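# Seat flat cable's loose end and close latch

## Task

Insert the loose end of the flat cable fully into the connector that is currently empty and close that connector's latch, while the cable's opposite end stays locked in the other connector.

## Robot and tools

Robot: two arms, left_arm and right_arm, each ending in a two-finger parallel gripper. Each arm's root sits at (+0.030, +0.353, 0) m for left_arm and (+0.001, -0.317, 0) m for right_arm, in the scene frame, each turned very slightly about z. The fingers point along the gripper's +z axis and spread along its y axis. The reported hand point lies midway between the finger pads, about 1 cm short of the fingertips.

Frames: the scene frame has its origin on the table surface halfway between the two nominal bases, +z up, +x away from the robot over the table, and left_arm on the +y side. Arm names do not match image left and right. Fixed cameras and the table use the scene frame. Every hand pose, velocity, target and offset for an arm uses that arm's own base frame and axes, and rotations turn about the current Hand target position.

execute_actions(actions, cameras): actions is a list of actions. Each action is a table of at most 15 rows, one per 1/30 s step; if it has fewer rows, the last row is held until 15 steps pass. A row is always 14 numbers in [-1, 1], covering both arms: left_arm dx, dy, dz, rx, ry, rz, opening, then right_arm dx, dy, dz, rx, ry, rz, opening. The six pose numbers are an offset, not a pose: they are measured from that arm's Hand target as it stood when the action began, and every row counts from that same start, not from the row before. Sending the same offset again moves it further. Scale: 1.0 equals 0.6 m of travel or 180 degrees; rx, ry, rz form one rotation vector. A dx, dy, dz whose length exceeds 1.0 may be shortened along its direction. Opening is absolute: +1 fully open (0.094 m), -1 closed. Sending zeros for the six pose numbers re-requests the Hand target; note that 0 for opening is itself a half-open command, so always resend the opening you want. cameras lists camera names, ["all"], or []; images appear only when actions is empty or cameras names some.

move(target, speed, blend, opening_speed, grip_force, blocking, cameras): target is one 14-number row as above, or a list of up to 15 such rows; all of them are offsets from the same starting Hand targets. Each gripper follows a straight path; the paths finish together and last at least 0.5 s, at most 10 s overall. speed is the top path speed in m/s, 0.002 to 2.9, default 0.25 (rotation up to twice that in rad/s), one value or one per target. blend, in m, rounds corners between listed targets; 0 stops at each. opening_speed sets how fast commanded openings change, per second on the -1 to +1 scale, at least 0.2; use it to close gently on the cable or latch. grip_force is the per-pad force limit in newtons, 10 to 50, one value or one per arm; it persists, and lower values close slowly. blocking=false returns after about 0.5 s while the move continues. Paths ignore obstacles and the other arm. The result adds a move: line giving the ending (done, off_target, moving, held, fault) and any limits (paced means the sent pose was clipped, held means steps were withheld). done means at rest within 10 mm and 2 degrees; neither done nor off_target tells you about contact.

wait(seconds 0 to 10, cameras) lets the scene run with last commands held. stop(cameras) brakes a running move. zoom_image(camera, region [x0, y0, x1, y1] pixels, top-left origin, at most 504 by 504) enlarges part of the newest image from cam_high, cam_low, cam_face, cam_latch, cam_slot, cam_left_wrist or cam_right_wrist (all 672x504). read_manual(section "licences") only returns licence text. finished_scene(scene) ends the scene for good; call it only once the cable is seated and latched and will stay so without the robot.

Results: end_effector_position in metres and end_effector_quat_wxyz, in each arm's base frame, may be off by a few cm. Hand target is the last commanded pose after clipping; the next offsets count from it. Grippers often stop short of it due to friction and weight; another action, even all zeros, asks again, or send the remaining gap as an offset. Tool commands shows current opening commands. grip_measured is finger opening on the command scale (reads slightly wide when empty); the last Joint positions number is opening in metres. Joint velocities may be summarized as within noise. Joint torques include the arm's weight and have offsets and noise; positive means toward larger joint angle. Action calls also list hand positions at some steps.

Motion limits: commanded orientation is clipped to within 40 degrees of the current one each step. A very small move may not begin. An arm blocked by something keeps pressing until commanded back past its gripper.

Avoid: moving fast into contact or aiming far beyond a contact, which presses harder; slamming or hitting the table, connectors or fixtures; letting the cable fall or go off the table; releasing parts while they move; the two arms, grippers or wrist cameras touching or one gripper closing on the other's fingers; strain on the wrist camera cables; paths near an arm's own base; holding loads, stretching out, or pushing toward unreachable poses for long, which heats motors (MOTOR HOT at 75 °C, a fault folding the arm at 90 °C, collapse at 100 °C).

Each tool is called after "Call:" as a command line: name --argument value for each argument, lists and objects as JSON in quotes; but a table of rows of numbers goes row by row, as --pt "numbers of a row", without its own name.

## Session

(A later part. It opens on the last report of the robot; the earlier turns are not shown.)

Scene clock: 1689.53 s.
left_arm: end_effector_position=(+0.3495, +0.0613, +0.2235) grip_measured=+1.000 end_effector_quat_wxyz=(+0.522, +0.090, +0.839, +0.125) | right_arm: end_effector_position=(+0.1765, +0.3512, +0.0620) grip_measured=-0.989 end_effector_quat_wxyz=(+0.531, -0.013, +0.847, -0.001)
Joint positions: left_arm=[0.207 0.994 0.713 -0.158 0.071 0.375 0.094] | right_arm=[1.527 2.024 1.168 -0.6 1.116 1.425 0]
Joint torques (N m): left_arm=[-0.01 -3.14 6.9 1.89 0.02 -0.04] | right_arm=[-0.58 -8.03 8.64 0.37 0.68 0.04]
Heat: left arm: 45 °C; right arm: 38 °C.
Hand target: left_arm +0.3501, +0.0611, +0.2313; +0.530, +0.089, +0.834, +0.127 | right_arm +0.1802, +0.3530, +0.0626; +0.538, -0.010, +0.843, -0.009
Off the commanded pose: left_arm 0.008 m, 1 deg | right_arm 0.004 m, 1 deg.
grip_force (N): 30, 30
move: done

Call:
wait --seconds 0.1 --cameras '["cam_latch","cam_face","cam_slot"]'

Call:
zoom_image --camera "cam_latch" --region '[350, 220, 385, 280]'

Call:
zoom_image --camera "cam_face" --region '[238, 155, 318, 205]'

Call:
zoom_image --camera "cam_slot" --region '[345, 210, 475, 320]'

Scene clock: 1699.50 s.
left_arm: end_effector_position=(+0.3495, +0.0613, +0.2235) grip_measured=+1.000 end_effector_quat_wxyz=(+0.522, +0.090, +0.839, +0.125) | right_arm: end_effector_position=(+0.1765, +0.3511, +0.0620) grip_measured=-0.989 end_effector_quat_wxyz=(+0.531, -0.013, +0.847, -0.001)
Joint positions: left_arm=[0.207 0.994 0.713 -0.158 0.071 0.375 0.094] | right_arm=[1.527 2.024 1.168 -0.601 1.116 1.426 0]
Joint torques (N m): left_arm=[-0.01 -3.14 6.9 1.89 0.02 -0.04] | right_arm=[-0.55 -7.94 8.69 0.39 0.65 0.06]
Heat: left arm: 45 °C; right arm: 38 °C.
Hand target: left_arm +0.3501, +0.0611, +0.2313; +0.530, +0.089, +0.834, +0.127 | right_arm +0.1802, +0.3530, +0.0626; +0.538, -0.010, +0.843, -0.009
Tool commands: left_gripper/opening=+1.0 right_gripper/opening=-1.0
Off the commanded pose: left_arm 0.008 m, 1 deg | right_arm 0.004 m, 1 deg.
grip_force (N): 30, 30
wait: 0.10 s; at rest from the start
Images, in order (width x height): cam_face 672x504, cam_latch 672x504, cam_slot 672x504.

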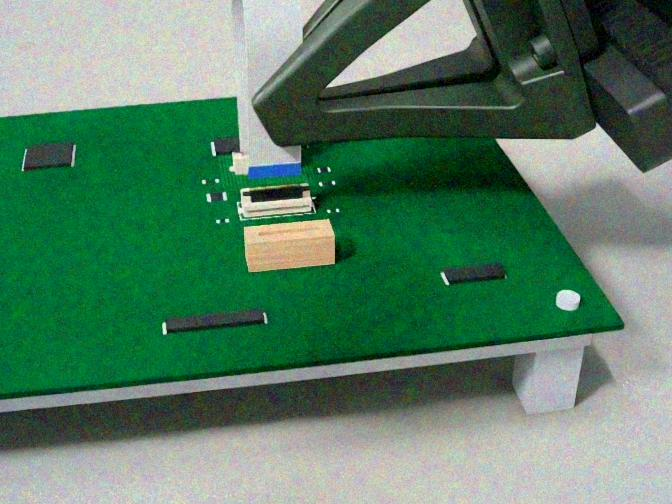

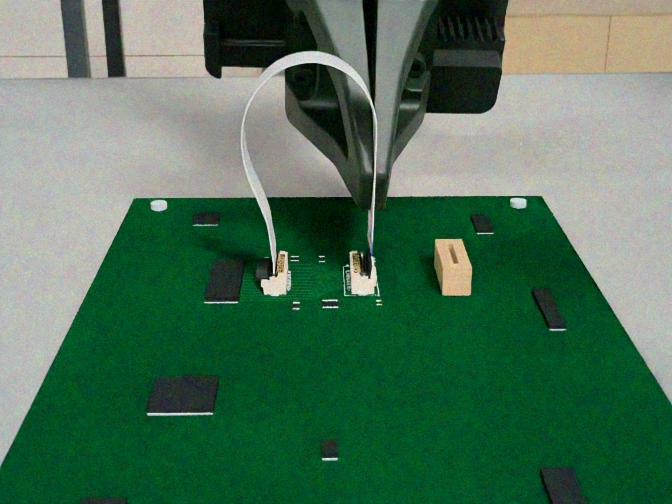

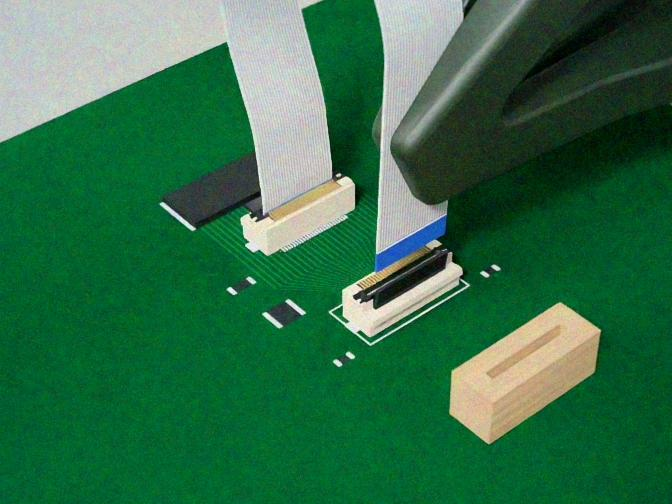

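Scaled by 8.400 from the camera's 672x504 image, which has a finer 960x720 frame.

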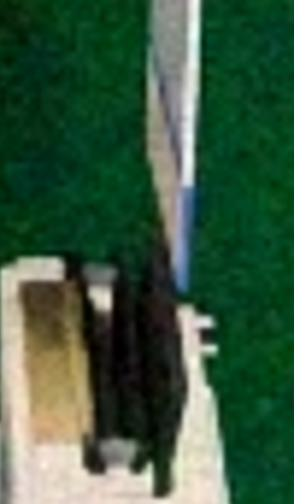

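Scaled by 6.300 from the camera's 672x504 image, which has a finer 960x720 frame.

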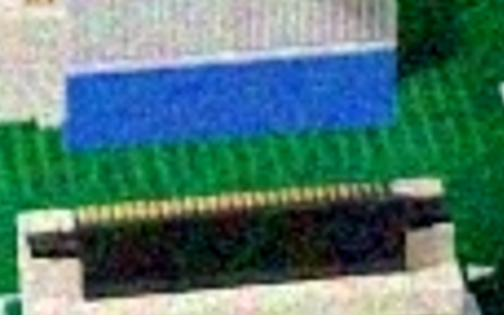

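Scaled by 3.877 from the camera's 672x504 image, which has a finer 960x720 frame.

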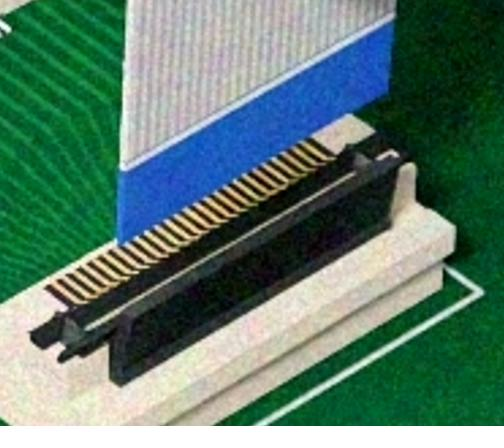

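Call:
move --target '[0,0,0,0,0,0,1,-0.0004,-0.006,-0.0015,0,0,0,-1]' --speed 0.01

Scene clock: 1717.03 s.
left_arm: end_effector_position=(+0.3495, +0.0613, +0.2235) grip_measured=+1.000 end_effector_quat_wxyz=(+0.522, +0.090, +0.839, +0.125) | right_arm: end_effector_position=(+0.1765, +0.3511, +0.0620) grip_measured=-0.989 end_effector_quat_wxyz=(+0.531, -0.012, +0.847, -0.001)
Joint positions: left_arm=[0.207 0.994 0.713 -0.158 0.071 0.375 0.094] | right_arm=[1.527 2.024 1.168 -0.601 1.116 1.428 0]
Joint torques (N m): left_arm=[-0.01 -3.14 6.9 1.89 0.02 -0.04] | right_arm=[-0.55 -8.61 6.97 0.43 0.64 0.1]
Heat: left arm: 45 °C; right arm: 37 °C.
Hand target: left_arm +0.3501, +0.0611, +0.2313; +0.530, +0.089, +0.834, +0.127 | right_arm +0.1800, +0.3494, +0.0617; +0.538, -0.010, +0.843, -0.009
Off the commanded pose: left_arm 0.008 m, 1 deg | right_arm 0.004 m, 1 deg.
grip_force (N): 30, 30
move: done

Call:
move --target '[0,0,0,0,0,0,1,0,-0.006,-0.003,0,0,0,-1]' --speed 0.01

Scene clock: 1721.03 s.
left_arm: end_effector_position=(+0.3495, +0.0613, +0.2235) grip_measured=+1.000 end_effector_quat_wxyz=(+0.522, +0.090, +0.839, +0.125) | right_arm: end_effector_position=(+0.1765, +0.3511, +0.0620) grip_measured=-0.989 end_effector_quat_wxyz=(+0.531, -0.011, +0.847, +0.000)
Joint positions: left_arm=[0.207 0.994 0.713 -0.158 0.071 0.375 0.094] | right_arm=[1.527 2.024 1.168 -0.601 1.116 1.429 0]
Joint torques (N m): left_arm=[-0.01 -3.15 6.9 1.89 0.02 -0.05] | right_arm=[-0.7 -9.16 5.15 0.59 0.7 0.04]
Heat: left arm: 45 °C; right arm: 37 °C.
Hand target: left_arm +0.3501, +0.0611, +0.2313; +0.530, +0.089, +0.834, +0.127 | right_arm +0.1800, +0.3458, +0.0599; +0.538, -0.010, +0.843, -0.009
Off the commanded pose: left_arm 0.008 m, 1 deg | right_arm 0.007 m, 1 deg.
grip_force (N): 30, 30
move: done

Call:
move --target '[0,0,0,0,0,0,1,0,-0.003,-0.0015,0,0,0,-1]' --speed 0.01

Scene clock: 1725.50 s.
left_arm: end_effector_position=(+0.3495, +0.0613, +0.2235) grip_measured=+1.000 end_effector_quat_wxyz=(+0.522, +0.090, +0.839, +0.125) | right_arm: end_effector_position=(+0.1765, +0.3511, +0.0620) grip_measured=-0.989 end_effector_quat_wxyz=(+0.531, -0.011, +0.847, +0.000)
Joint positions: left_arm=[0.207 0.994 0.713 -0.158 0.071 0.375 0.094] | right_arm=[1.527 2.024 1.168 -0.601 1.116 1.43 0]
Joint torques (N m): left_arm=[-0.03 -3.14 6.89 1.89 0.02 -0.04] | right_arm=[-0.59 -9.55 4.4 0.65 0.65 0.05]
Heat: left arm: 45 °C; right arm: 37 °C.
Hand target: left_arm +0.3501, +0.0611, +0.2313; +0.530, +0.089, +0.834, +0.127 | right_arm +0.1800, +0.3440, +0.0590; +0.538, -0.009, +0.843, -0.009
Off the commanded pose: left_arm 0.008 m, 1 deg | right_arm 0.008 m, 1 deg.
grip_force (N): 30, 30
move: done

Now move it in y −1.2, z −1.

Call:
move --target '[0,0,0,0,0,0,1,0,-0.0022,-0.0016,0,0,0,-1]' --speed 0.01

Scene clock: 1728.43 s.
left_arm: end_effector_position=(+0.3495, +0.0613, +0.2235) grip_measured=+1.000 end_effector_quat_wxyz=(+0.522, +0.090, +0.839, +0.125) | right_arm: end_effector_position=(+0.1764, +0.3492, +0.0602) grip_measured=-0.989 end_effector_quat_wxyz=(+0.531, -0.012, +0.847, -0.002)
Joint positions: left_arm=[0.207 0.994 0.713 -0.158 0.071 0.375 0.094] | right_arm=[1.527 2.024 1.16 -0.597 1.116 1.43 0]
Joint torques (N m): left_arm=[0.01 -3.14 6.9 1.89 0.02 -0.04] | right_arm=[-0.69 -9.62 4.23 0.65 0.66 0.03]
Heat: left arm: 45 °C; right arm: 37 °C.
Hand target: left_arm +0.3501, +0.0611, +0.2313; +0.530, +0.089, +0.834, +0.127 | right_arm +0.1800, +0.3428, +0.0581; +0.538, -0.009, +0.843, -0.009
Off the commanded pose: left_arm 0.008 m, 1 deg | right_arm 0.008 m, 1 deg.
grip_force (N): 30, 30
move: done

Call:
wait --seconds 0.1 --cameras '["cam_latch","cam_face","cam_slot"]'

Call:
zoom_image --camera "cam_latch" --region '[350, 220, 385, 280]'

Call:
zoom_image --camera "cam_face" --region '[238, 155, 318, 205]'

Call:
zoom_image --camera "cam_slot" --region '[345, 210, 475, 320]'

Scene clock: 1734.47 s.
left_arm: end_effector_position=(+0.3495, +0.0613, +0.2235) grip_measured=+1.000 end_effector_quat_wxyz=(+0.522, +0.090, +0.839, +0.125) | right_arm: end_effector_position=(+0.1764, +0.3493, +0.0603) grip_measured=-0.989 end_effector_quat_wxyz=(+0.531, -0.012, +0.847, -0.002)
Joint positions: left_arm=[0.207 0.994 0.713 -0.158 0.071 0.375 0.094] | right_arm=[1.527 2.024 1.16 -0.596 1.116 1.43 0]
Joint torques (N m): left_arm=[-0.01 -3.14 6.9 1.89 0.02 -0.04] | right_arm=[-0.66 -9.62 4.33 0.65 0.68 0.03]
Heat: left arm: 45 °C; right arm: 37 °C.
Hand target: left_arm +0.3501, +0.0611, +0.2313; +0.530, +0.089, +0.834, +0.127 | right_arm +0.1800, +0.3428, +0.0581; +0.538, -0.009, +0.843, -0.009
Tool commands: left_gripper/opening=+1.0 right_gripper/opening=-1.0
Off the commanded pose: left_arm 0.008 m, 1 deg | right_arm 0.008 m, 1 deg.
grip_force (N): 30, 30
wait: 0.10 s; at rest from the start
Images, in order (width x height): cam_face 672x504, cam_latch 672x504, cam_slot 672x504.

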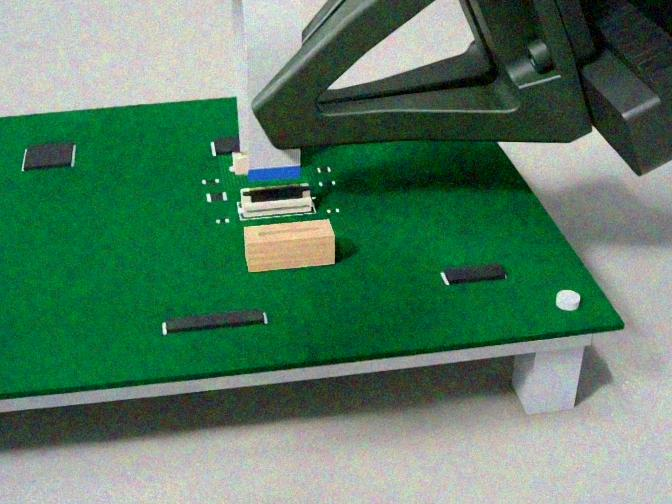

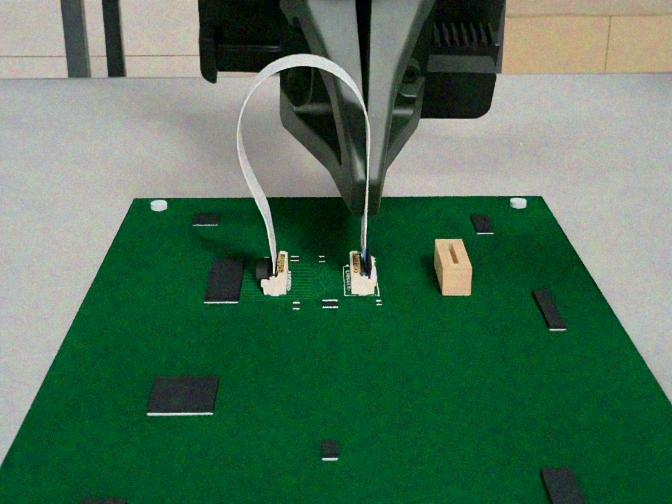

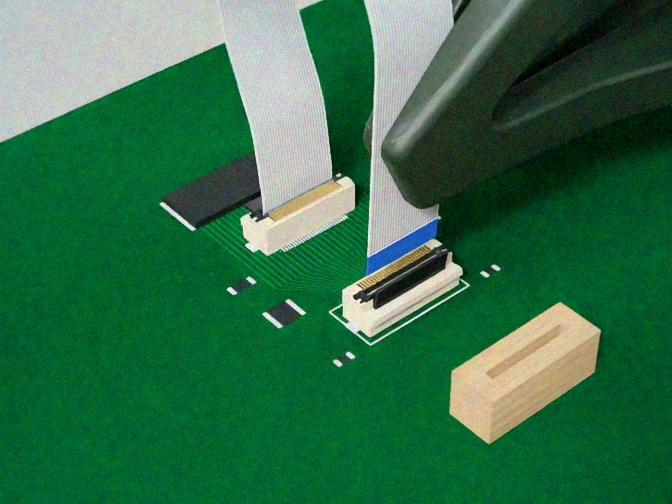

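Scaled by 8.400 from the camera's 672x504 image, which has a finer 960x720 frame.

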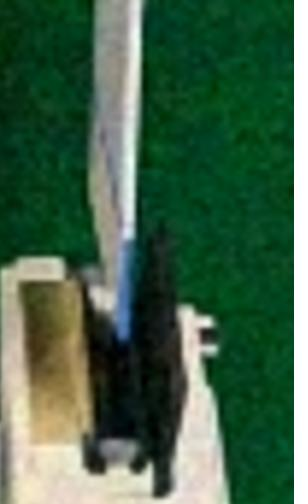

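Scaled by 6.300 from the camera's 672x504 image, which has a finer 960x720 frame.

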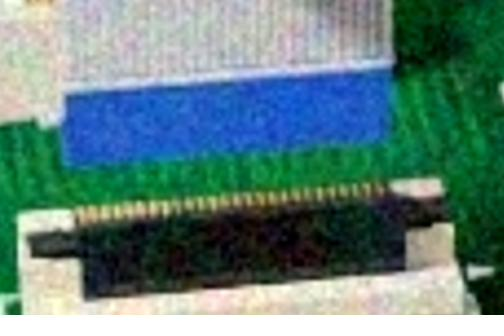

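Scaled by 3.877 from the camera's 672x504 image, which has a finer 960x720 frame.

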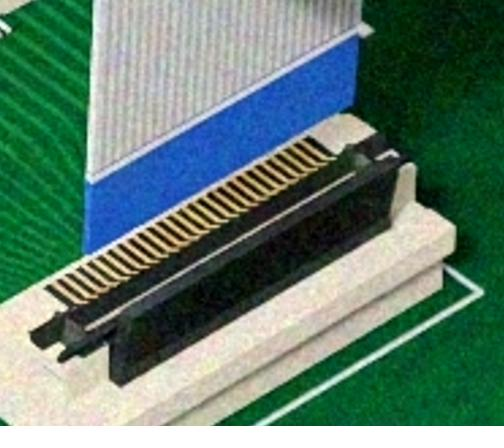

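Call:
move --target '[0,0,0,0,0,0,1,-0.0075,0,0,0,0,0,-1]' --speed 0.01

Call:
move --target '[0,0,0,0,0,0,1,-0.0015,0,0,0,0,0,-1]' --speed 0.01

Scene clock: 1766.77 s.
left_arm: end_effector_position=(+0.3495, +0.0613, +0.2235) grip_measured=+1.000 end_effector_quat_wxyz=(+0.522, +0.090, +0.839, +0.125) | right_arm: end_effector_position=(+0.1764, +0.3490, +0.0602) grip_measured=-0.989 end_effector_quat_wxyz=(+0.531, -0.002, +0.847, +0.004)
Joint positions: left_arm=[0.207 0.994 0.713 -0.158 0.071 0.375 0.094] | right_arm=[1.527 2.024 1.16 -0.598 1.116 1.456 0]
Joint torques (N m): left_arm=[-0.01 -3.15 6.87 1.89 0.02 -0.04] | right_arm=[0.39 -9.21 4.94 0.35 0.65 0.09]
Heat: left arm: 45 °C; right arm: 37 °C.
Hand target: left_arm +0.3501, +0.0611, +0.2313; +0.530, +0.089, +0.834, +0.127 | right_arm +0.1755, +0.3428, +0.0581; +0.538, -0.009, +0.843, -0.009
Off the commanded pose: left_arm 0.008 m, 1 deg | right_arm 0.007 m, 2 deg.
grip_force (N): 30, 30
move: done

Scene clock: 1767.50 s.
left_arm: end_effector_position=(+0.3495, +0.0613, +0.2235) grip_measured=+1.000 end_effector_quat_wxyz=(+0.522, +0.090, +0.839, +0.125) | right_arm: end_effector_position=(+0.1763, +0.3481, +0.0601) grip_measured=-0.989 end_effector_quat_wxyz=(+0.531, +0.000, +0.848, +0.003)
Joint positions: left_arm=[0.207 0.994 0.713 -0.158 0.071 0.375 0.094] | right_arm=[1.527 2.024 1.16 -0.604 1.116 1.462 0]
Joint torques (N m): left_arm=[-0.02 -3.14 6.9 1.89 0.01 -0.04] | right_arm=[0.62 -9.29 5.2 0.35 0.64 0.01]
Heat: left arm: 45 °C; right arm: 37 °C.
Hand target: left_arm +0.3501, +0.0611, +0.2313; +0.530, +0.089, +0.834, +0.127 | right_arm +0.1746, +0.3428, +0.0581; +0.538, -0.009, +0.843, -0.009
Off the commanded pose: left_arm 0.008 m, 1 deg | right_arm 0.006 m, 2 deg.
grip_force (N): 30, 30
move: done

Call:
move --target '[0,0,0,0,0,0,1,-0.0006,0,0,0,0,0,-1]' --speed 0.01 --cameras '["cam_latch","cam_face","cam_slot"]'

Call:
zoom_image --camera "cam_latch" --region '[350, 220, 385, 280]'

Call:
zoom_image --camera "cam_face" --region '[238, 155, 318, 205]'

Call:
zoom_image --camera "cam_slot" --region '[345, 210, 475, 320]'

Scene clock: 1777.07 s.
left_arm: end_effector_position=(+0.3495, +0.0613, +0.2235) grip_measured=+1.000 end_effector_quat_wxyz=(+0.522, +0.090, +0.839, +0.125) | right_arm: end_effector_position=(+0.1754, +0.3481, +0.0601) grip_measured=-0.989 end_effector_quat_wxyz=(+0.531, -0.001, +0.848, +0.003)
Joint positions: left_arm=[0.207 0.994 0.713 -0.158 0.071 0.375 0.094] | right_arm=[1.53 2.024 1.16 -0.607 1.116 1.465 0]
Joint torques (N m): left_arm=[0.01 -3.14 6.9 1.89 0.02 -0.04] | right_arm=[0.54 -9.03 5.33 0.32 0.7 0.07]
Heat: left arm: 45 °C; right arm: 37 °C.
Hand target: left_arm +0.3501, +0.0611, +0.2313; +0.530, +0.089, +0.834, +0.127 | right_arm +0.1742, +0.3428, +0.0581; +0.538, -0.009, +0.843, -0.009
Off the commanded pose: left_arm 0.008 m, 1 deg | right_arm 0.006 m, 2 deg.
grip_force (N): 30, 30
move: done
Images, in order (width x height): cam_face 672x504, cam_latch 672x504, cam_slot 672x504.

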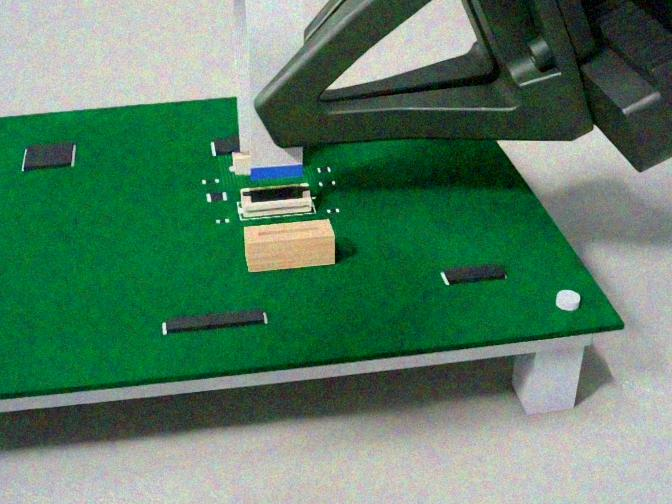

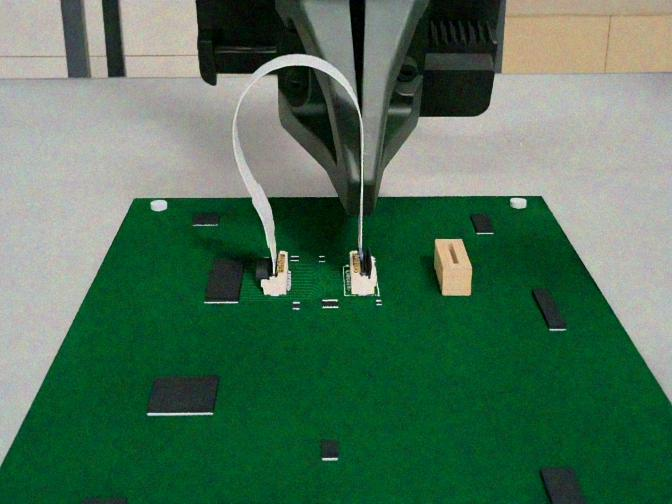

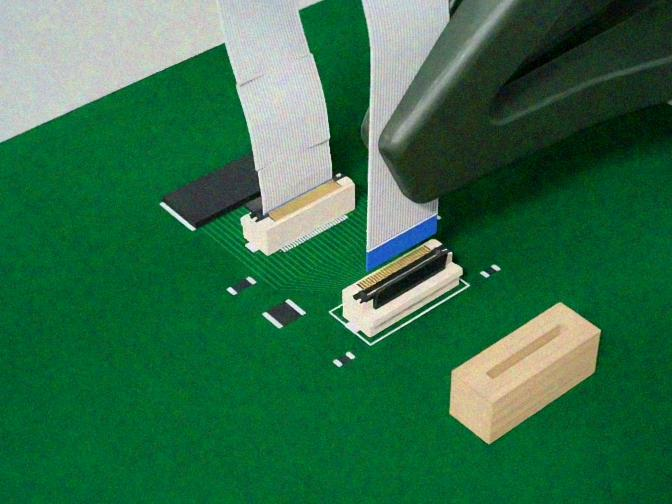

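Scaled by 8.400 from the camera's 672x504 image, which has a finer 960x720 frame.

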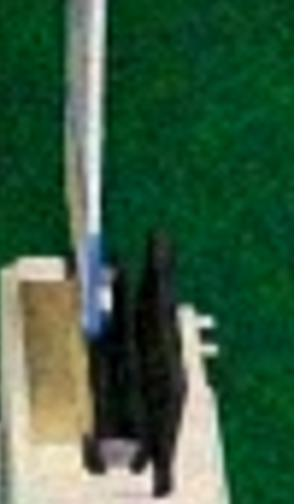

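Scaled by 6.300 from the camera's 672x504 image, which has a finer 960x720 frame.

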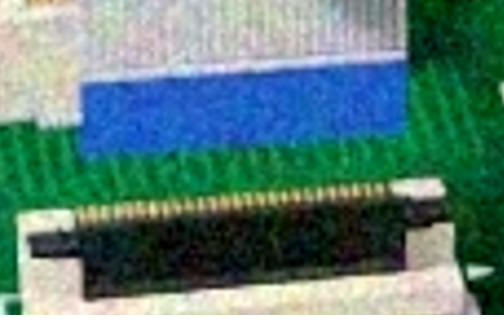

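Scaled by 3.877 from the camera's 672x504 image, which has a finer 960x720 frame.

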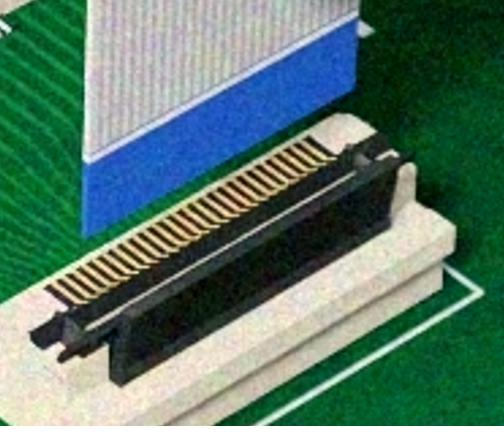

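Call:
move --target '[0,0,0,0,0,0,1,0.0072,0,0,0,0,0,-1]' --speed 0.01

Call:
move --target '[0,0,0,0,0,0,1,0.0012,0,0,0,0,0,-1]' --speed 0.01

Scene clock: 1851.20 s.
left_arm: end_effector_position=(+0.3495, +0.0613, +0.2235) grip_measured=+1.000 end_effector_quat_wxyz=(+0.522, +0.090, +0.839, +0.125) | right_arm: end_effector_position=(+0.1754, +0.3482, +0.0601) grip_measured=-0.989 end_effector_quat_wxyz=(+0.531, -0.006, +0.848, +0.000)
Joint positions: left_arm=[0.207 0.994 0.713 -0.158 0.071 0.375 0.094] | right_arm=[1.53 2.024 1.16 -0.607 1.116 1.452 0]
Joint torques (N m): left_arm=[-0.01 -3.12 6.9 1.89 0.02 -0.04] | right_arm=[-0.55 -9.46 4.45 0.63 0.67 -0.02]
Heat: left arm: 45 °C; right arm: 37 °C.
Hand target: left_arm +0.3501, +0.0611, +0.2313; +0.530, +0.089, +0.834, +0.127 | right_arm +0.1786, +0.3428, +0.0581; +0.538, -0.009, +0.843, -0.009
Off the commanded pose: left_arm 0.008 m, 1 deg | right_arm 0.007 m, 1 deg.
grip_force (N): 30, 30
move: done

Scene clock: 1851.90 s.
left_arm: end_effector_position=(+0.3495, +0.0613, +0.2235) grip_measured=+1.000 end_effector_quat_wxyz=(+0.522, +0.090, +0.839, +0.125) | right_arm: end_effector_position=(+0.1754, +0.3488, +0.0601) grip_measured=-0.989 end_effector_quat_wxyz=(+0.531, -0.007, +0.847, +0.001)
Joint positions: left_arm=[0.207 0.994 0.713 -0.158 0.071 0.375 0.094] | right_arm=[1.53 2.024 1.16 -0.603 1.116 1.448 0]
Joint torques (N m): left_arm=[0.01 -3.14 6.89 1.89 0.01 -0.04] | right_arm=[-0.64 -9.5 4.4 0.63 0.65 -0.05]
Heat: left arm: 45 °C; right arm: 37 °C.
Hand target: left_arm +0.3501, +0.0611, +0.2313; +0.530, +0.089, +0.834, +0.127 | right_arm +0.1793, +0.3427, +0.0581; +0.538, -0.010, +0.843, -0.009
Off the commanded pose: left_arm 0.008 m, 1 deg | right_arm 0.007 m, 1 deg.
grip_force (N): 30, 30
move: done

Call:
move --target '[0,0,0,0,0,0,1,0.0008,0,0,0,0,0,-1]' --speed 0.01

Call:
move --target '[0,0,0,0,0,0,1,0.0005,0,0,0,0,0,-1]' --speed 0.01 --cameras '["cam_latch","cam_face","cam_slot"]'

Call:
zoom_image --camera "cam_latch" --region '[350, 220, 385, 280]'

Call:
zoom_image --camera "cam_face" --region '[238, 155, 318, 205]'

Call:
zoom_image --camera "cam_slot" --region '[345, 210, 475, 320]'

Scene clock: 1862.00 s.
left_arm: end_effector_position=(+0.3495, +0.0613, +0.2235) grip_measured=+1.000 end_effector_quat_wxyz=(+0.522, +0.090, +0.839, +0.125) | right_arm: end_effector_position=(+0.1757, +0.3493, +0.0602) grip_measured=-0.989 end_effector_quat_wxyz=(+0.531, -0.007, +0.847, +0.001)
Joint positions: left_arm=[0.207 0.994 0.713 -0.158 0.071 0.375 0.094] | right_arm=[1.529 2.024 1.16 -0.599 1.116 1.444 0]
Joint torques (N m): left_arm=[-0.01 -3.14 6.86 1.89 0.01 -0.04] | right_arm=[-0.65 -9.58 4.41 0.62 0.7 -0.03]
Heat: left arm: 45 °C; right arm: 37 °C.
Hand target: left_arm +0.3501, +0.0611, +0.2313; +0.530, +0.089, +0.834, +0.127 | right_arm +0.1797, +0.3428, +0.0581; +0.538, -0.009, +0.843, -0.009
Off the commanded pose: left_arm 0.008 m, 1 deg | right_arm 0.008 m, 2 deg.
grip_force (N): 30, 30
move: done

Scene clock: 1862.70 s.
left_arm: end_effector_position=(+0.3495, +0.0613, +0.2235) grip_measured=+1.000 end_effector_quat_wxyz=(+0.522, +0.090, +0.839, +0.125) | right_arm: end_effector_position=(+0.1765, +0.3491, +0.0602) grip_measured=-0.989 end_effector_quat_wxyz=(+0.531, -0.007, +0.847, +0.001)
Joint positions: left_arm=[0.207 0.994 0.713 -0.158 0.071 0.375 0.094] | right_arm=[1.527 2.024 1.16 -0.597 1.116 1.442 0]
Joint torques (N m): left_arm=[-0.01 -3.15 6.89 1.89 0.02 -0.04] | right_arm=[-0.47 -9.46 4.23 0.62 0.7 -0.04]
Heat: left arm: 45 °C; right arm: 37 °C.
Hand target: left_arm +0.3501, +0.0611, +0.2313; +0.530, +0.089, +0.834, +0.127 | right_arm +0.1800, +0.3428, +0.0581; +0.538, -0.010, +0.843, -0.009
Off the commanded pose: left_arm 0.008 m, 1 deg | right_arm 0.008 m, 1 deg.
grip_force (N): 30, 30
move: done
Images, in order (width x height): cam_face 672x504, cam_latch 672x504, cam_slot 672x504.

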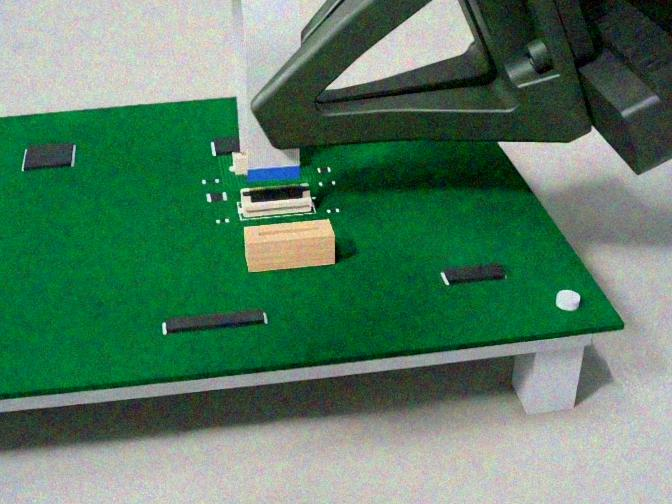

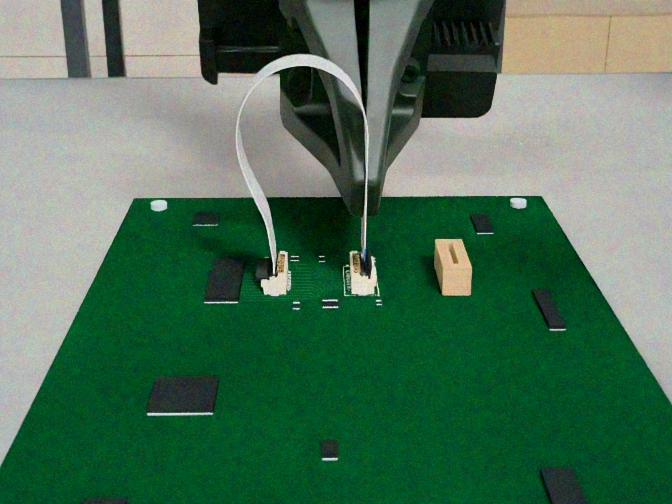

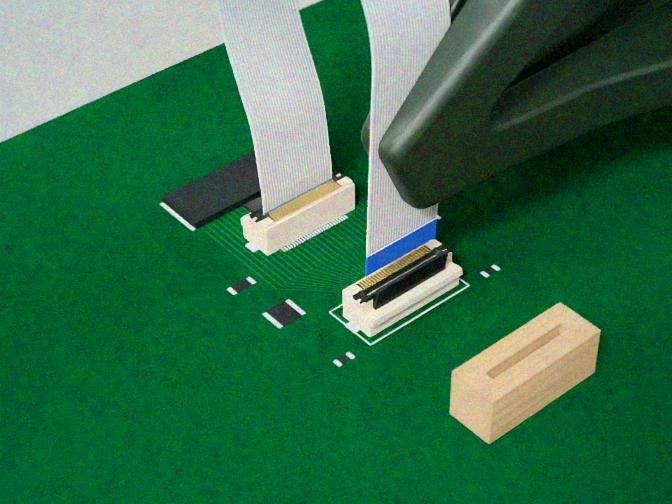

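Scaled by 8.400 from the camera's 672x504 image, which has a finer 960x720 frame.

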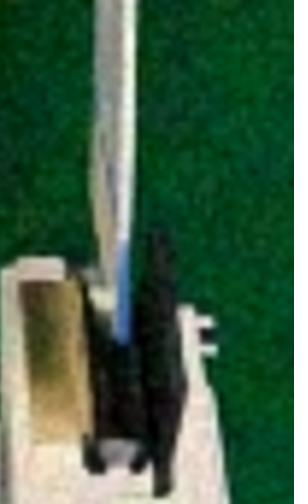

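Scaled by 6.300 from the camera's 672x504 image, which has a finer 960x720 frame.

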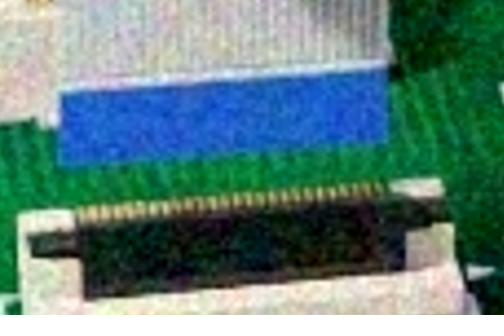

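Scaled by 3.877 from the camera's 672x504 image, which has a finer 960x720 frame.

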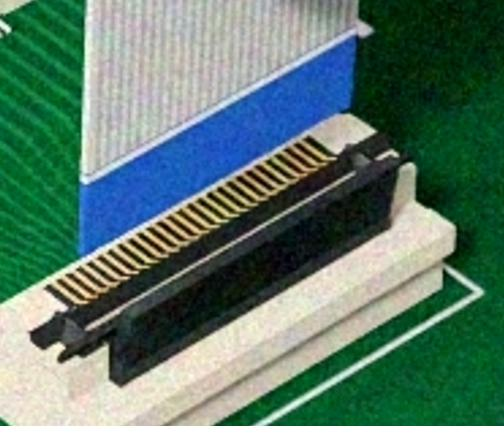

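Call:
move --target '[0,0,0,0,0,0,1,0,0,-0.0025,0,0,0,-1]' --speed 0.01

Scene clock: 1898.93 s.
left_arm: end_effector_position=(+0.3495, +0.0613, +0.2235) grip_measured=+1.000 end_effector_quat_wxyz=(+0.522, +0.090, +0.839, +0.125) | right_arm: end_effector_position=(+0.1765, +0.3499, +0.0603) grip_measured=-0.989 end_effector_quat_wxyz=(+0.531, -0.006, +0.847, +0.003)
Joint positions: left_arm=[0.207 0.994 0.713 -0.158 0.071 0.375 0.094] | right_arm=[1.527 2.024 1.16 -0.592 1.116 1.442 0]
Joint torques (N m): left_arm=[-0.01 -3.14 6.89 1.89 0.01 -0.04] | right_arm=[-0.5 -9.26 4.38 0.68 0.67 -0.04]
Heat: left arm: 45 °C; right arm: 37 °C.
Hand target: left_arm +0.3501, +0.0611, +0.2313; +0.530, +0.089, +0.834, +0.127 | right_arm +0.1800, +0.3428, +0.0566; +0.538, -0.010, +0.843, -0.009
Off the commanded pose: left_arm 0.008 m, 1 deg | right_arm 0.009 m, 2 deg.
grip_force (N): 30, 30
move: done

Call:
move --target '[0,0,0,0,0,0,1,0,0,-0.002,0,0,0,-1]' --speed 0.01

Scene clock: 1903.43 s.
left_arm: end_effector_position=(+0.3495, +0.0613, +0.2235) grip_measured=+1.000 end_effector_quat_wxyz=(+0.522, +0.090, +0.839, +0.125) | right_arm: end_effector_position=(+0.1766, +0.3506, +0.0604) grip_measured=-0.989 end_effector_quat_wxyz=(+0.531, -0.004, +0.847, +0.005)
Joint positions: left_arm=[0.207 0.994 0.713 -0.158 0.071 0.375 0.094] | right_arm=[1.527 2.024 1.16 -0.587 1.116 1.442 0]
Joint torques (N m): left_arm=[0.01 -3.14 6.9 1.9 0.02 -0.04] | right_arm=[-0.51 -8.96 3.99 0.67 0.66 -0.03]
Heat: left arm: 45 °C; right arm: 37 °C.
Hand target: left_arm +0.3501, +0.0611, +0.2313; +0.530, +0.089, +0.834, +0.127 | right_arm +0.1800, +0.3428, +0.0554; +0.538, -0.010, +0.843, -0.009
Off the commanded pose: left_arm 0.008 m, 1 deg | right_arm 0.010 m, 2 deg.
grip_force (N): 30, 30
move: done

Call:
move --target '[0,0,0,0,0,0,1,0,0,-0.0012,0,0,0,-1]' --speed 0.01

Scene clock: 1907.60 s.
left_arm: end_effector_position=(+0.3495, +0.0613, +0.2235) grip_measured=+1.000 end_effector_quat_wxyz=(+0.522, +0.090, +0.839, +0.125) | right_arm: end_effector_position=(+0.1766, +0.3509, +0.0604) grip_measured=-0.989 end_effector_quat_wxyz=(+0.531, -0.004, +0.847, +0.006)
Joint positions: left_arm=[0.207 0.994 0.713 -0.158 0.071 0.375 0.094] | right_arm=[1.527 2.024 1.16 -0.585 1.116 1.442 0]
Joint torques (N m): left_arm=[-0.01 -3.12 6.89 1.89 0.02 -0.03] | right_arm=[-0.51 -8.88 3.88 0.68 0.66 -0.03]
Heat: left arm: 45 °C; right arm: 37 °C.
Hand target: left_arm +0.3501, +0.0611, +0.2313; +0.530, +0.089, +0.834, +0.127 | right_arm +0.1800, +0.3428, +0.0547; +0.538, -0.010, +0.843, -0.009
Off the commanded pose: left_arm 0.008 m, 1 deg | right_arm 0.011 m, 2 deg.
grip_force (N): 30, 30
move: off_target (right_arm)

Call:
move --target '[0,0,0,0,0,0,1,0,0,-0.0016,0,0,0,-1]' --speed 0.01

Scene clock: 1910.77 s.
left_arm: end_effector_position=(+0.3495, +0.0613, +0.2235) grip_measured=+1.000 end_effector_quat_wxyz=(+0.522, +0.090, +0.839, +0.125) | right_arm: end_effector_position=(+0.1766, +0.3515, +0.0605) grip_measured=-0.989 end_effector_quat_wxyz=(+0.531, -0.003, +0.847, +0.008)
Joint positions: left_arm=[0.207 0.994 0.713 -0.158 0.071 0.375 0.094] | right_arm=[1.527 2.024 1.16 -0.581 1.116 1.442 0]
Joint torques (N m): left_arm=[0.01 -3.14 6.9 1.89 0.01 -0.05] | right_arm=[-0.61 -8.77 4.07 0.68 0.66 -0.09]
Heat: left arm: 45 °C; right arm: 37 °C.
Hand target: left_arm +0.3501, +0.0611, +0.2313; +0.530, +0.089, +0.834, +0.127 | right_arm +0.1800, +0.3428, +0.0537; +0.538, -0.010, +0.843, -0.009
Off the commanded pose: left_arm 0.008 m, 1 deg | right_arm 0.012 m, 2 deg.
grip_force (N): 30, 30
move: off_target (right_arm)

Call:
move --target '[0,0,0,0,0,0,1,0,-0.002,0,0,0,0,-1]' --speed 0.01

Scene clock: 1918.07 s.
left_arm: end_effector_position=(+0.3495, +0.0613, +0.2235) grip_measured=+1.000 end_effector_quat_wxyz=(+0.522, +0.090, +0.839, +0.125) | right_arm: end_effector_position=(+0.1765, +0.3485, +0.0580) grip_measured=-0.989 end_effector_quat_wxyz=(+0.531, -0.005, +0.847, +0.004)
Joint positions: left_arm=[0.207 0.994 0.713 -0.158 0.071 0.375 0.094] | right_arm=[1.527 2.024 1.149 -0.579 1.116 1.441 0]
Joint torques (N m): left_arm=[-0.01 -3.14 6.9 1.89 0.02 -0.04] | right_arm=[-0.62 -9.07 4.36 0.67 0.67 -0.08]
Heat: left arm: 45 °C; right arm: 37 °C.
Hand target: left_arm +0.3501, +0.0611, +0.2313; +0.530, +0.089, +0.834, +0.127 | right_arm +0.1800, +0.3415, +0.0537; +0.538, -0.010, +0.843, -0.009
Off the commanded pose: left_arm 0.008 m, 1 deg | right_arm 0.009 m, 2 deg.
grip_force (N): 30, 30
move: done

Call:
wait --seconds 0.1 --cameras '["cam_latch","cam_face","cam_slot"]'

Call:
zoom_image --camera "cam_latch" --region '[350, 220, 385, 280]'

Call:
zoom_image --camera "cam_face" --region '[238, 155, 318, 205]'

Call:
zoom_image --camera "cam_slot" --region '[345, 210, 475, 320]'

Scene clock: 1923.87 s.
left_arm: end_effector_position=(+0.3495, +0.0613, +0.2235) grip_measured=+1.000 end_effector_quat_wxyz=(+0.522, +0.090, +0.839, +0.125) | right_arm: end_effector_position=(+0.1765, +0.3485, +0.0580) grip_measured=-0.989 end_effector_quat_wxyz=(+0.531, -0.005, +0.847, +0.004)
Joint positions: left_arm=[0.207 0.994 0.713 -0.158 0.071 0.375 0.094] | right_arm=[1.527 2.024 1.149 -0.578 1.116 1.441 0]
Joint torques (N m): left_arm=[-0.01 -3.14 6.89 1.89 0.01 -0.04] | right_arm=[-0.79 -9.01 4.44 0.66 0.67 -0.06]
Heat: left arm: 45 °C; right arm: 37 °C.
Hand target: left_arm +0.3501, +0.0611, +0.2313; +0.530, +0.089, +0.834, +0.127 | right_arm +0.1800, +0.3415, +0.0537; +0.538, -0.010, +0.843, -0.009
Tool commands: left_gripper/opening=+1.0 right_gripper/opening=-1.0
Off the commanded pose: left_arm 0.008 m, 1 deg | right_arm 0.009 m, 2 deg.
grip_force (N): 30, 30
wait: 0.10 s; at rest from the start
Images, in order (width x height): cam_face 672x504, cam_latch 672x504, cam_slot 672x504.

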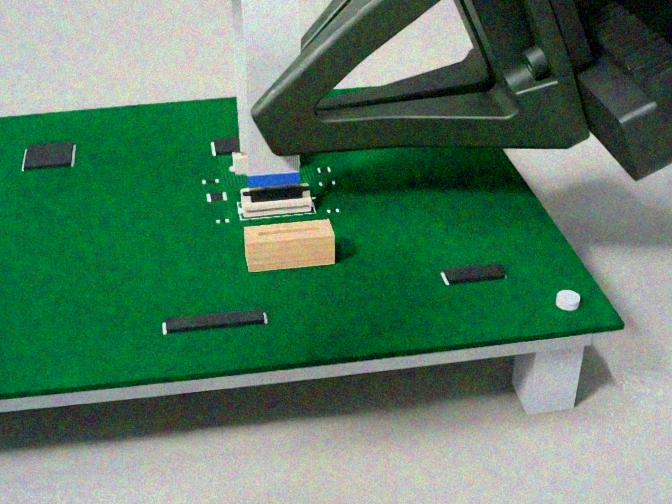

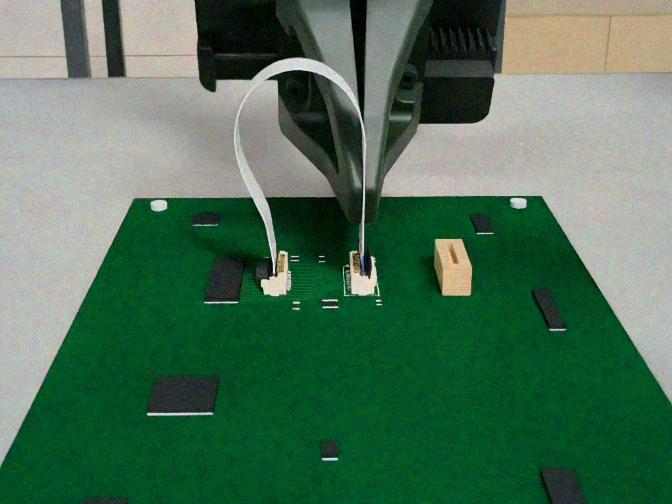

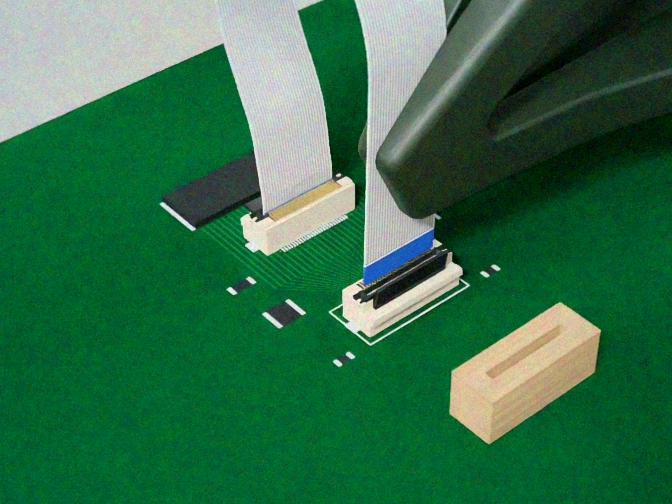

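Scaled by 8.400 from the camera's 672x504 image, which has a finer 960x720 frame.

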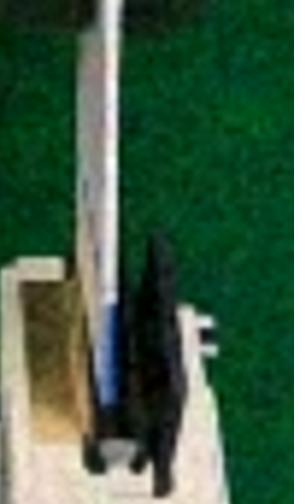

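Scaled by 6.300 from the camera's 672x504 image, which has a finer 960x720 frame.

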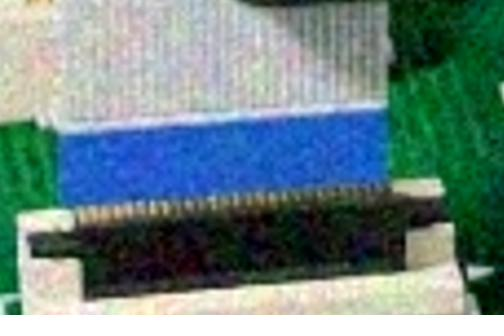

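Scaled by 3.877 from the camera's 672x504 image, which has a finer 960x720 frame.

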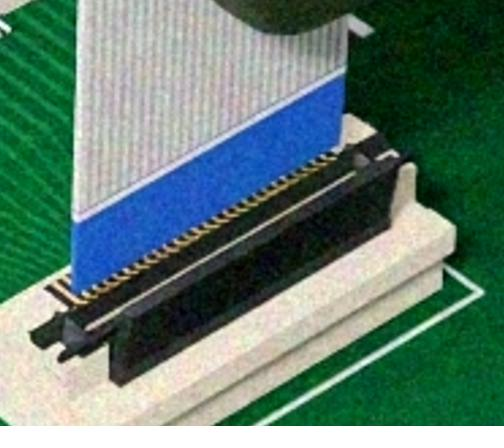

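Call:
move --target '[0,0,0,0,0,0,1,0,0,-0.0012,0,0,0,-1]' --speed 0.01 --cameras '["cam_latch","cam_slot"]'

Call:
zoom_image --camera "cam_latch" --region '[350, 220, 385, 280]'

Call:
zoom_image --camera "cam_slot" --region '[345, 210, 475, 320]'

Scene clock: 1946.73 s.
left_arm: end_effector_position=(+0.3495, +0.0613, +0.2235) grip_measured=+1.000 end_effector_quat_wxyz=(+0.522, +0.090, +0.839, +0.125) | right_arm: end_effector_position=(+0.1765, +0.3489, +0.0581) grip_measured=-0.989 end_effector_quat_wxyz=(+0.531, -0.005, +0.847, +0.005)
Joint positions: left_arm=[0.207 0.994 0.713 -0.158 0.071 0.375 0.094] | right_arm=[1.527 2.024 1.149 -0.576 1.116 1.441 0]
Joint torques (N m): left_arm=[-0.01 -3.15 6.89 1.89 0.01 -0.04] | right_arm=[-0.64 -8.79 4.16 0.67 0.67 -0.05]
Heat: left arm: 45 °C; right arm: 37 °C.
Hand target: left_arm +0.3501, +0.0611, +0.2313; +0.530, +0.089, +0.834, +0.127 | right_arm +0.1800, +0.3415, +0.0530; +0.538, -0.010, +0.843, -0.009
Off the commanded pose: left_arm 0.008 m, 1 deg | right_arm 0.010 m, 2 deg.
grip_force (N): 30, 30
move: done
Images, in order (width x height): cam_latch 672x504, cam_slot 672x504.

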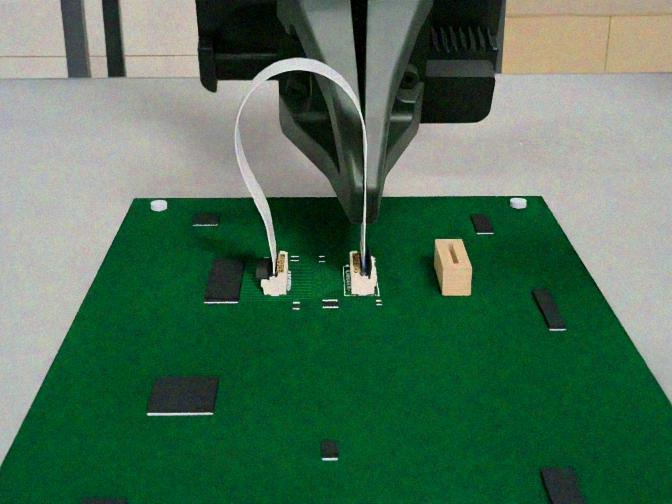

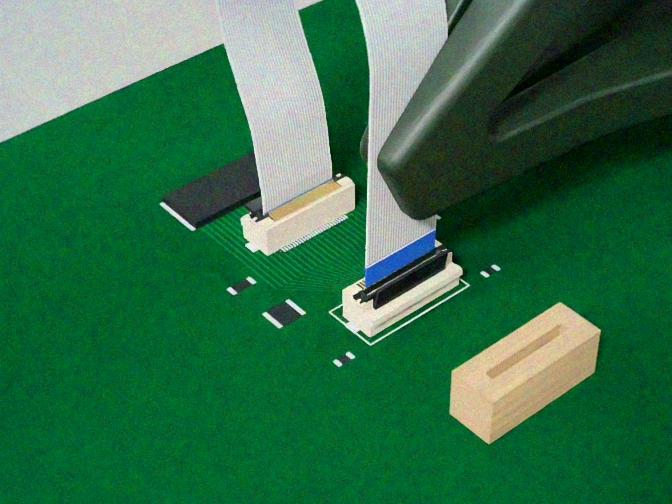

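Scaled by 8.400 from the camera's 672x504 image, which has a finer 960x720 frame.

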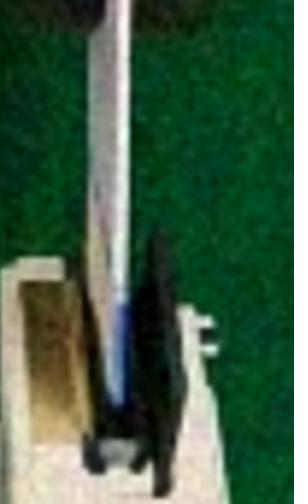

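Scaled by 3.877 from the camera's 672x504 image, which has a finer 960x720 frame.

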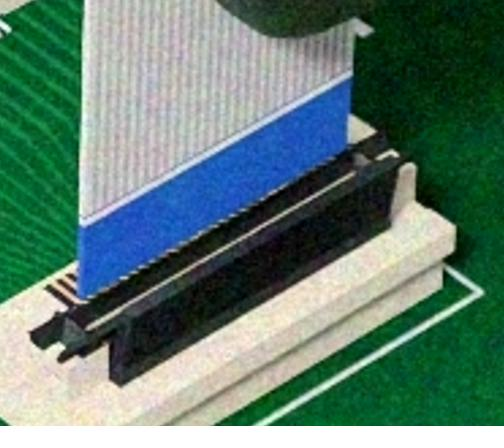

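Call:
move --target '[0,0,0,0,0,0,1,0,-0.0006,-0.0017,0,0,0,-1]' --speed 0.01 --cameras '["cam_latch","cam_slot"]'

Call:
zoom_image --camera "cam_latch" --region '[350, 220, 385, 280]'

Call:
zoom_image --camera "cam_slot" --region '[345, 210, 475, 320]'

Scene clock: 1955.10 s.
left_arm: end_effector_position=(+0.3495, +0.0613, +0.2235) grip_measured=+1.000 end_effector_quat_wxyz=(+0.522, +0.090, +0.839, +0.125) | right_arm: end_effector_position=(+0.1765, +0.3495, +0.0581) grip_measured=-0.989 end_effector_quat_wxyz=(+0.531, -0.003, +0.847, +0.007)
Joint positions: left_arm=[0.207 0.994 0.713 -0.158 0.071 0.375 0.094] | right_arm=[1.527 2.024 1.149 -0.572 1.116 1.441 0]
Joint torques (N m): left_arm=[-0.01 -3.11 6.89 1.89 0.02 -0.04] | right_arm=[-0.5 -8.8 3.81 0.67 0.66 -0.07]
Heat: left arm: 45 °C; right arm: 37 °C.
Hand target: left_arm +0.3501, +0.0611, +0.2313; +0.530, +0.089, +0.834, +0.127 | right_arm +0.1800, +0.3412, +0.0520; +0.538, -0.010, +0.843, -0.009
Off the commanded pose: left_arm 0.008 m, 1 deg | right_arm 0.011 m, 2 deg.
grip_force (N): 30, 30
move: off_target (right_arm)
Images, in order (width x height): cam_latch 672x504, cam_slot 672x504.

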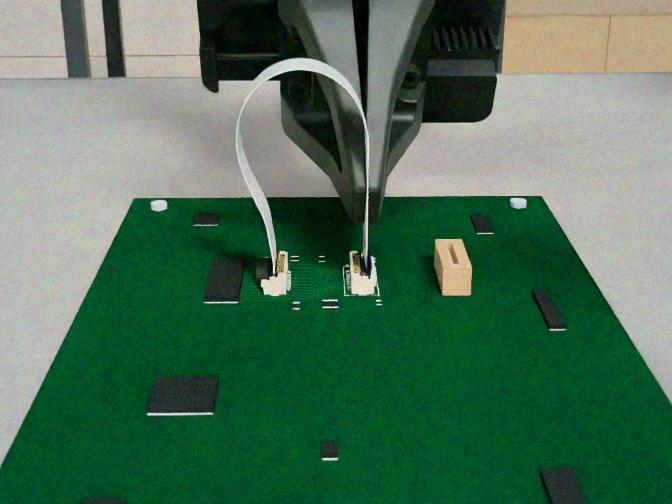

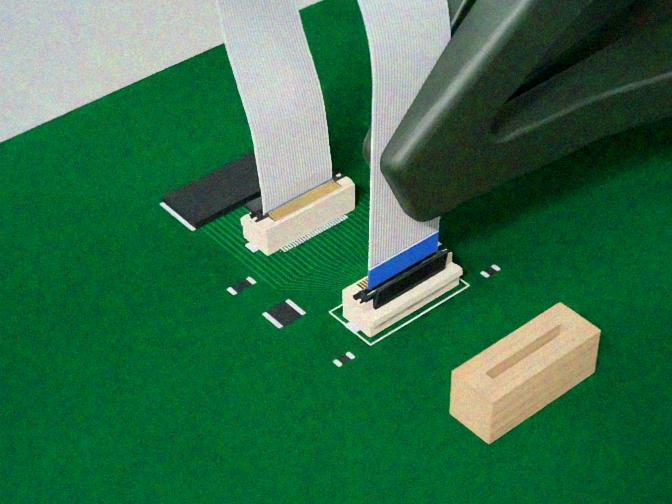

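Scaled by 8.400 from the camera's 672x504 image, which has a finer 960x720 frame.

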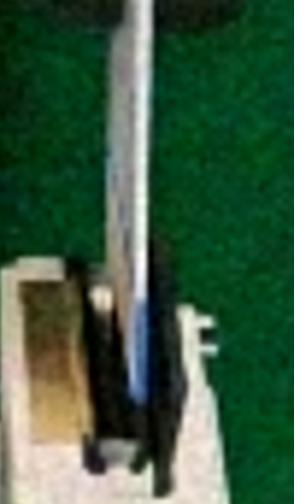

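Scaled by 3.877 from the camera's 672x504 image, which has a finer 960x720 frame.

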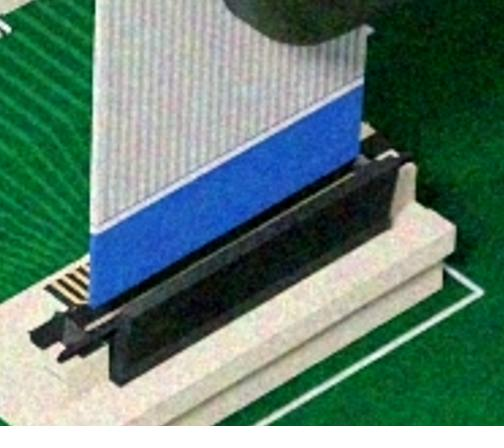

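Call:
move --target '[0,0,0,0,0,0,1,0,-0.0008,0,0,0,0,-1]' --speed 0.01

Scene clock: 1959.87 s.
left_arm: end_effector_position=(+0.3495, +0.0613, +0.2235) grip_measured=+1.000 end_effector_quat_wxyz=(+0.522, +0.090, +0.839, +0.125) | right_arm: end_effector_position=(+0.1765, +0.3496, +0.0582) grip_measured=-0.989 end_effector_quat_wxyz=(+0.531, -0.003, +0.847, +0.007)
Joint positions: left_arm=[0.207 0.994 0.713 -0.158 0.071 0.375 0.094] | right_arm=[1.527 2.024 1.149 -0.571 1.116 1.441 0]
Joint torques (N m): left_arm=[0.01 -3.14 6.9 1.89 0.01 -0.04] | right_arm=[-0.81 -8.94 3.71 0.67 0.67 -0.04]
Heat: left arm: 45 °C; right arm: 37 °C.
Hand target: left_arm +0.3501, +0.0611, +0.2313; +0.530, +0.089, +0.834, +0.127 | right_arm +0.1800, +0.3407, +0.0520; +0.538, -0.010, +0.843, -0.009
Off the commanded pose: left_arm 0.008 m, 1 deg | right_arm 0.011 m, 2 deg.
grip_force (N): 30, 30
move: off_target (right_arm)

Call:
move --target '[0,0,0,0,0,0,1,0,-0.0006,0,0,0,0,-1]' --speed 0.01

Scene clock: 1963.83 s.
left_arm: end_effector_position=(+0.3495, +0.0613, +0.2235) grip_measured=+1.000 end_effector_quat_wxyz=(+0.522, +0.090, +0.839, +0.125) | right_arm: end_effector_position=(+0.1766, +0.3481, +0.0570) grip_measured=-0.989 end_effector_quat_wxyz=(+0.532, -0.004, +0.847, +0.005)
Joint positions: left_arm=[0.207 0.994 0.713 -0.158 0.071 0.375 0.094] | right_arm=[1.527 2.024 1.142 -0.568 1.118 1.441 0]
Joint torques (N m): left_arm=[-0.01 -3.12 6.87 1.89 0.02 -0.05] | right_arm=[-0.54 -8.91 4.12 0.68 0.67 -0.05]
Heat: left arm: 45 °C; right arm: 37 °C.
Hand target: left_arm +0.3501, +0.0611, +0.2313; +0.530, +0.089, +0.834, +0.127 | right_arm +0.1800, +0.3404, +0.0520; +0.538, -0.010, +0.843, -0.009
Off the commanded pose: left_arm 0.008 m, 1 deg | right_arm 0.010 m, 2 deg.
grip_force (N): 30, 30
move: done


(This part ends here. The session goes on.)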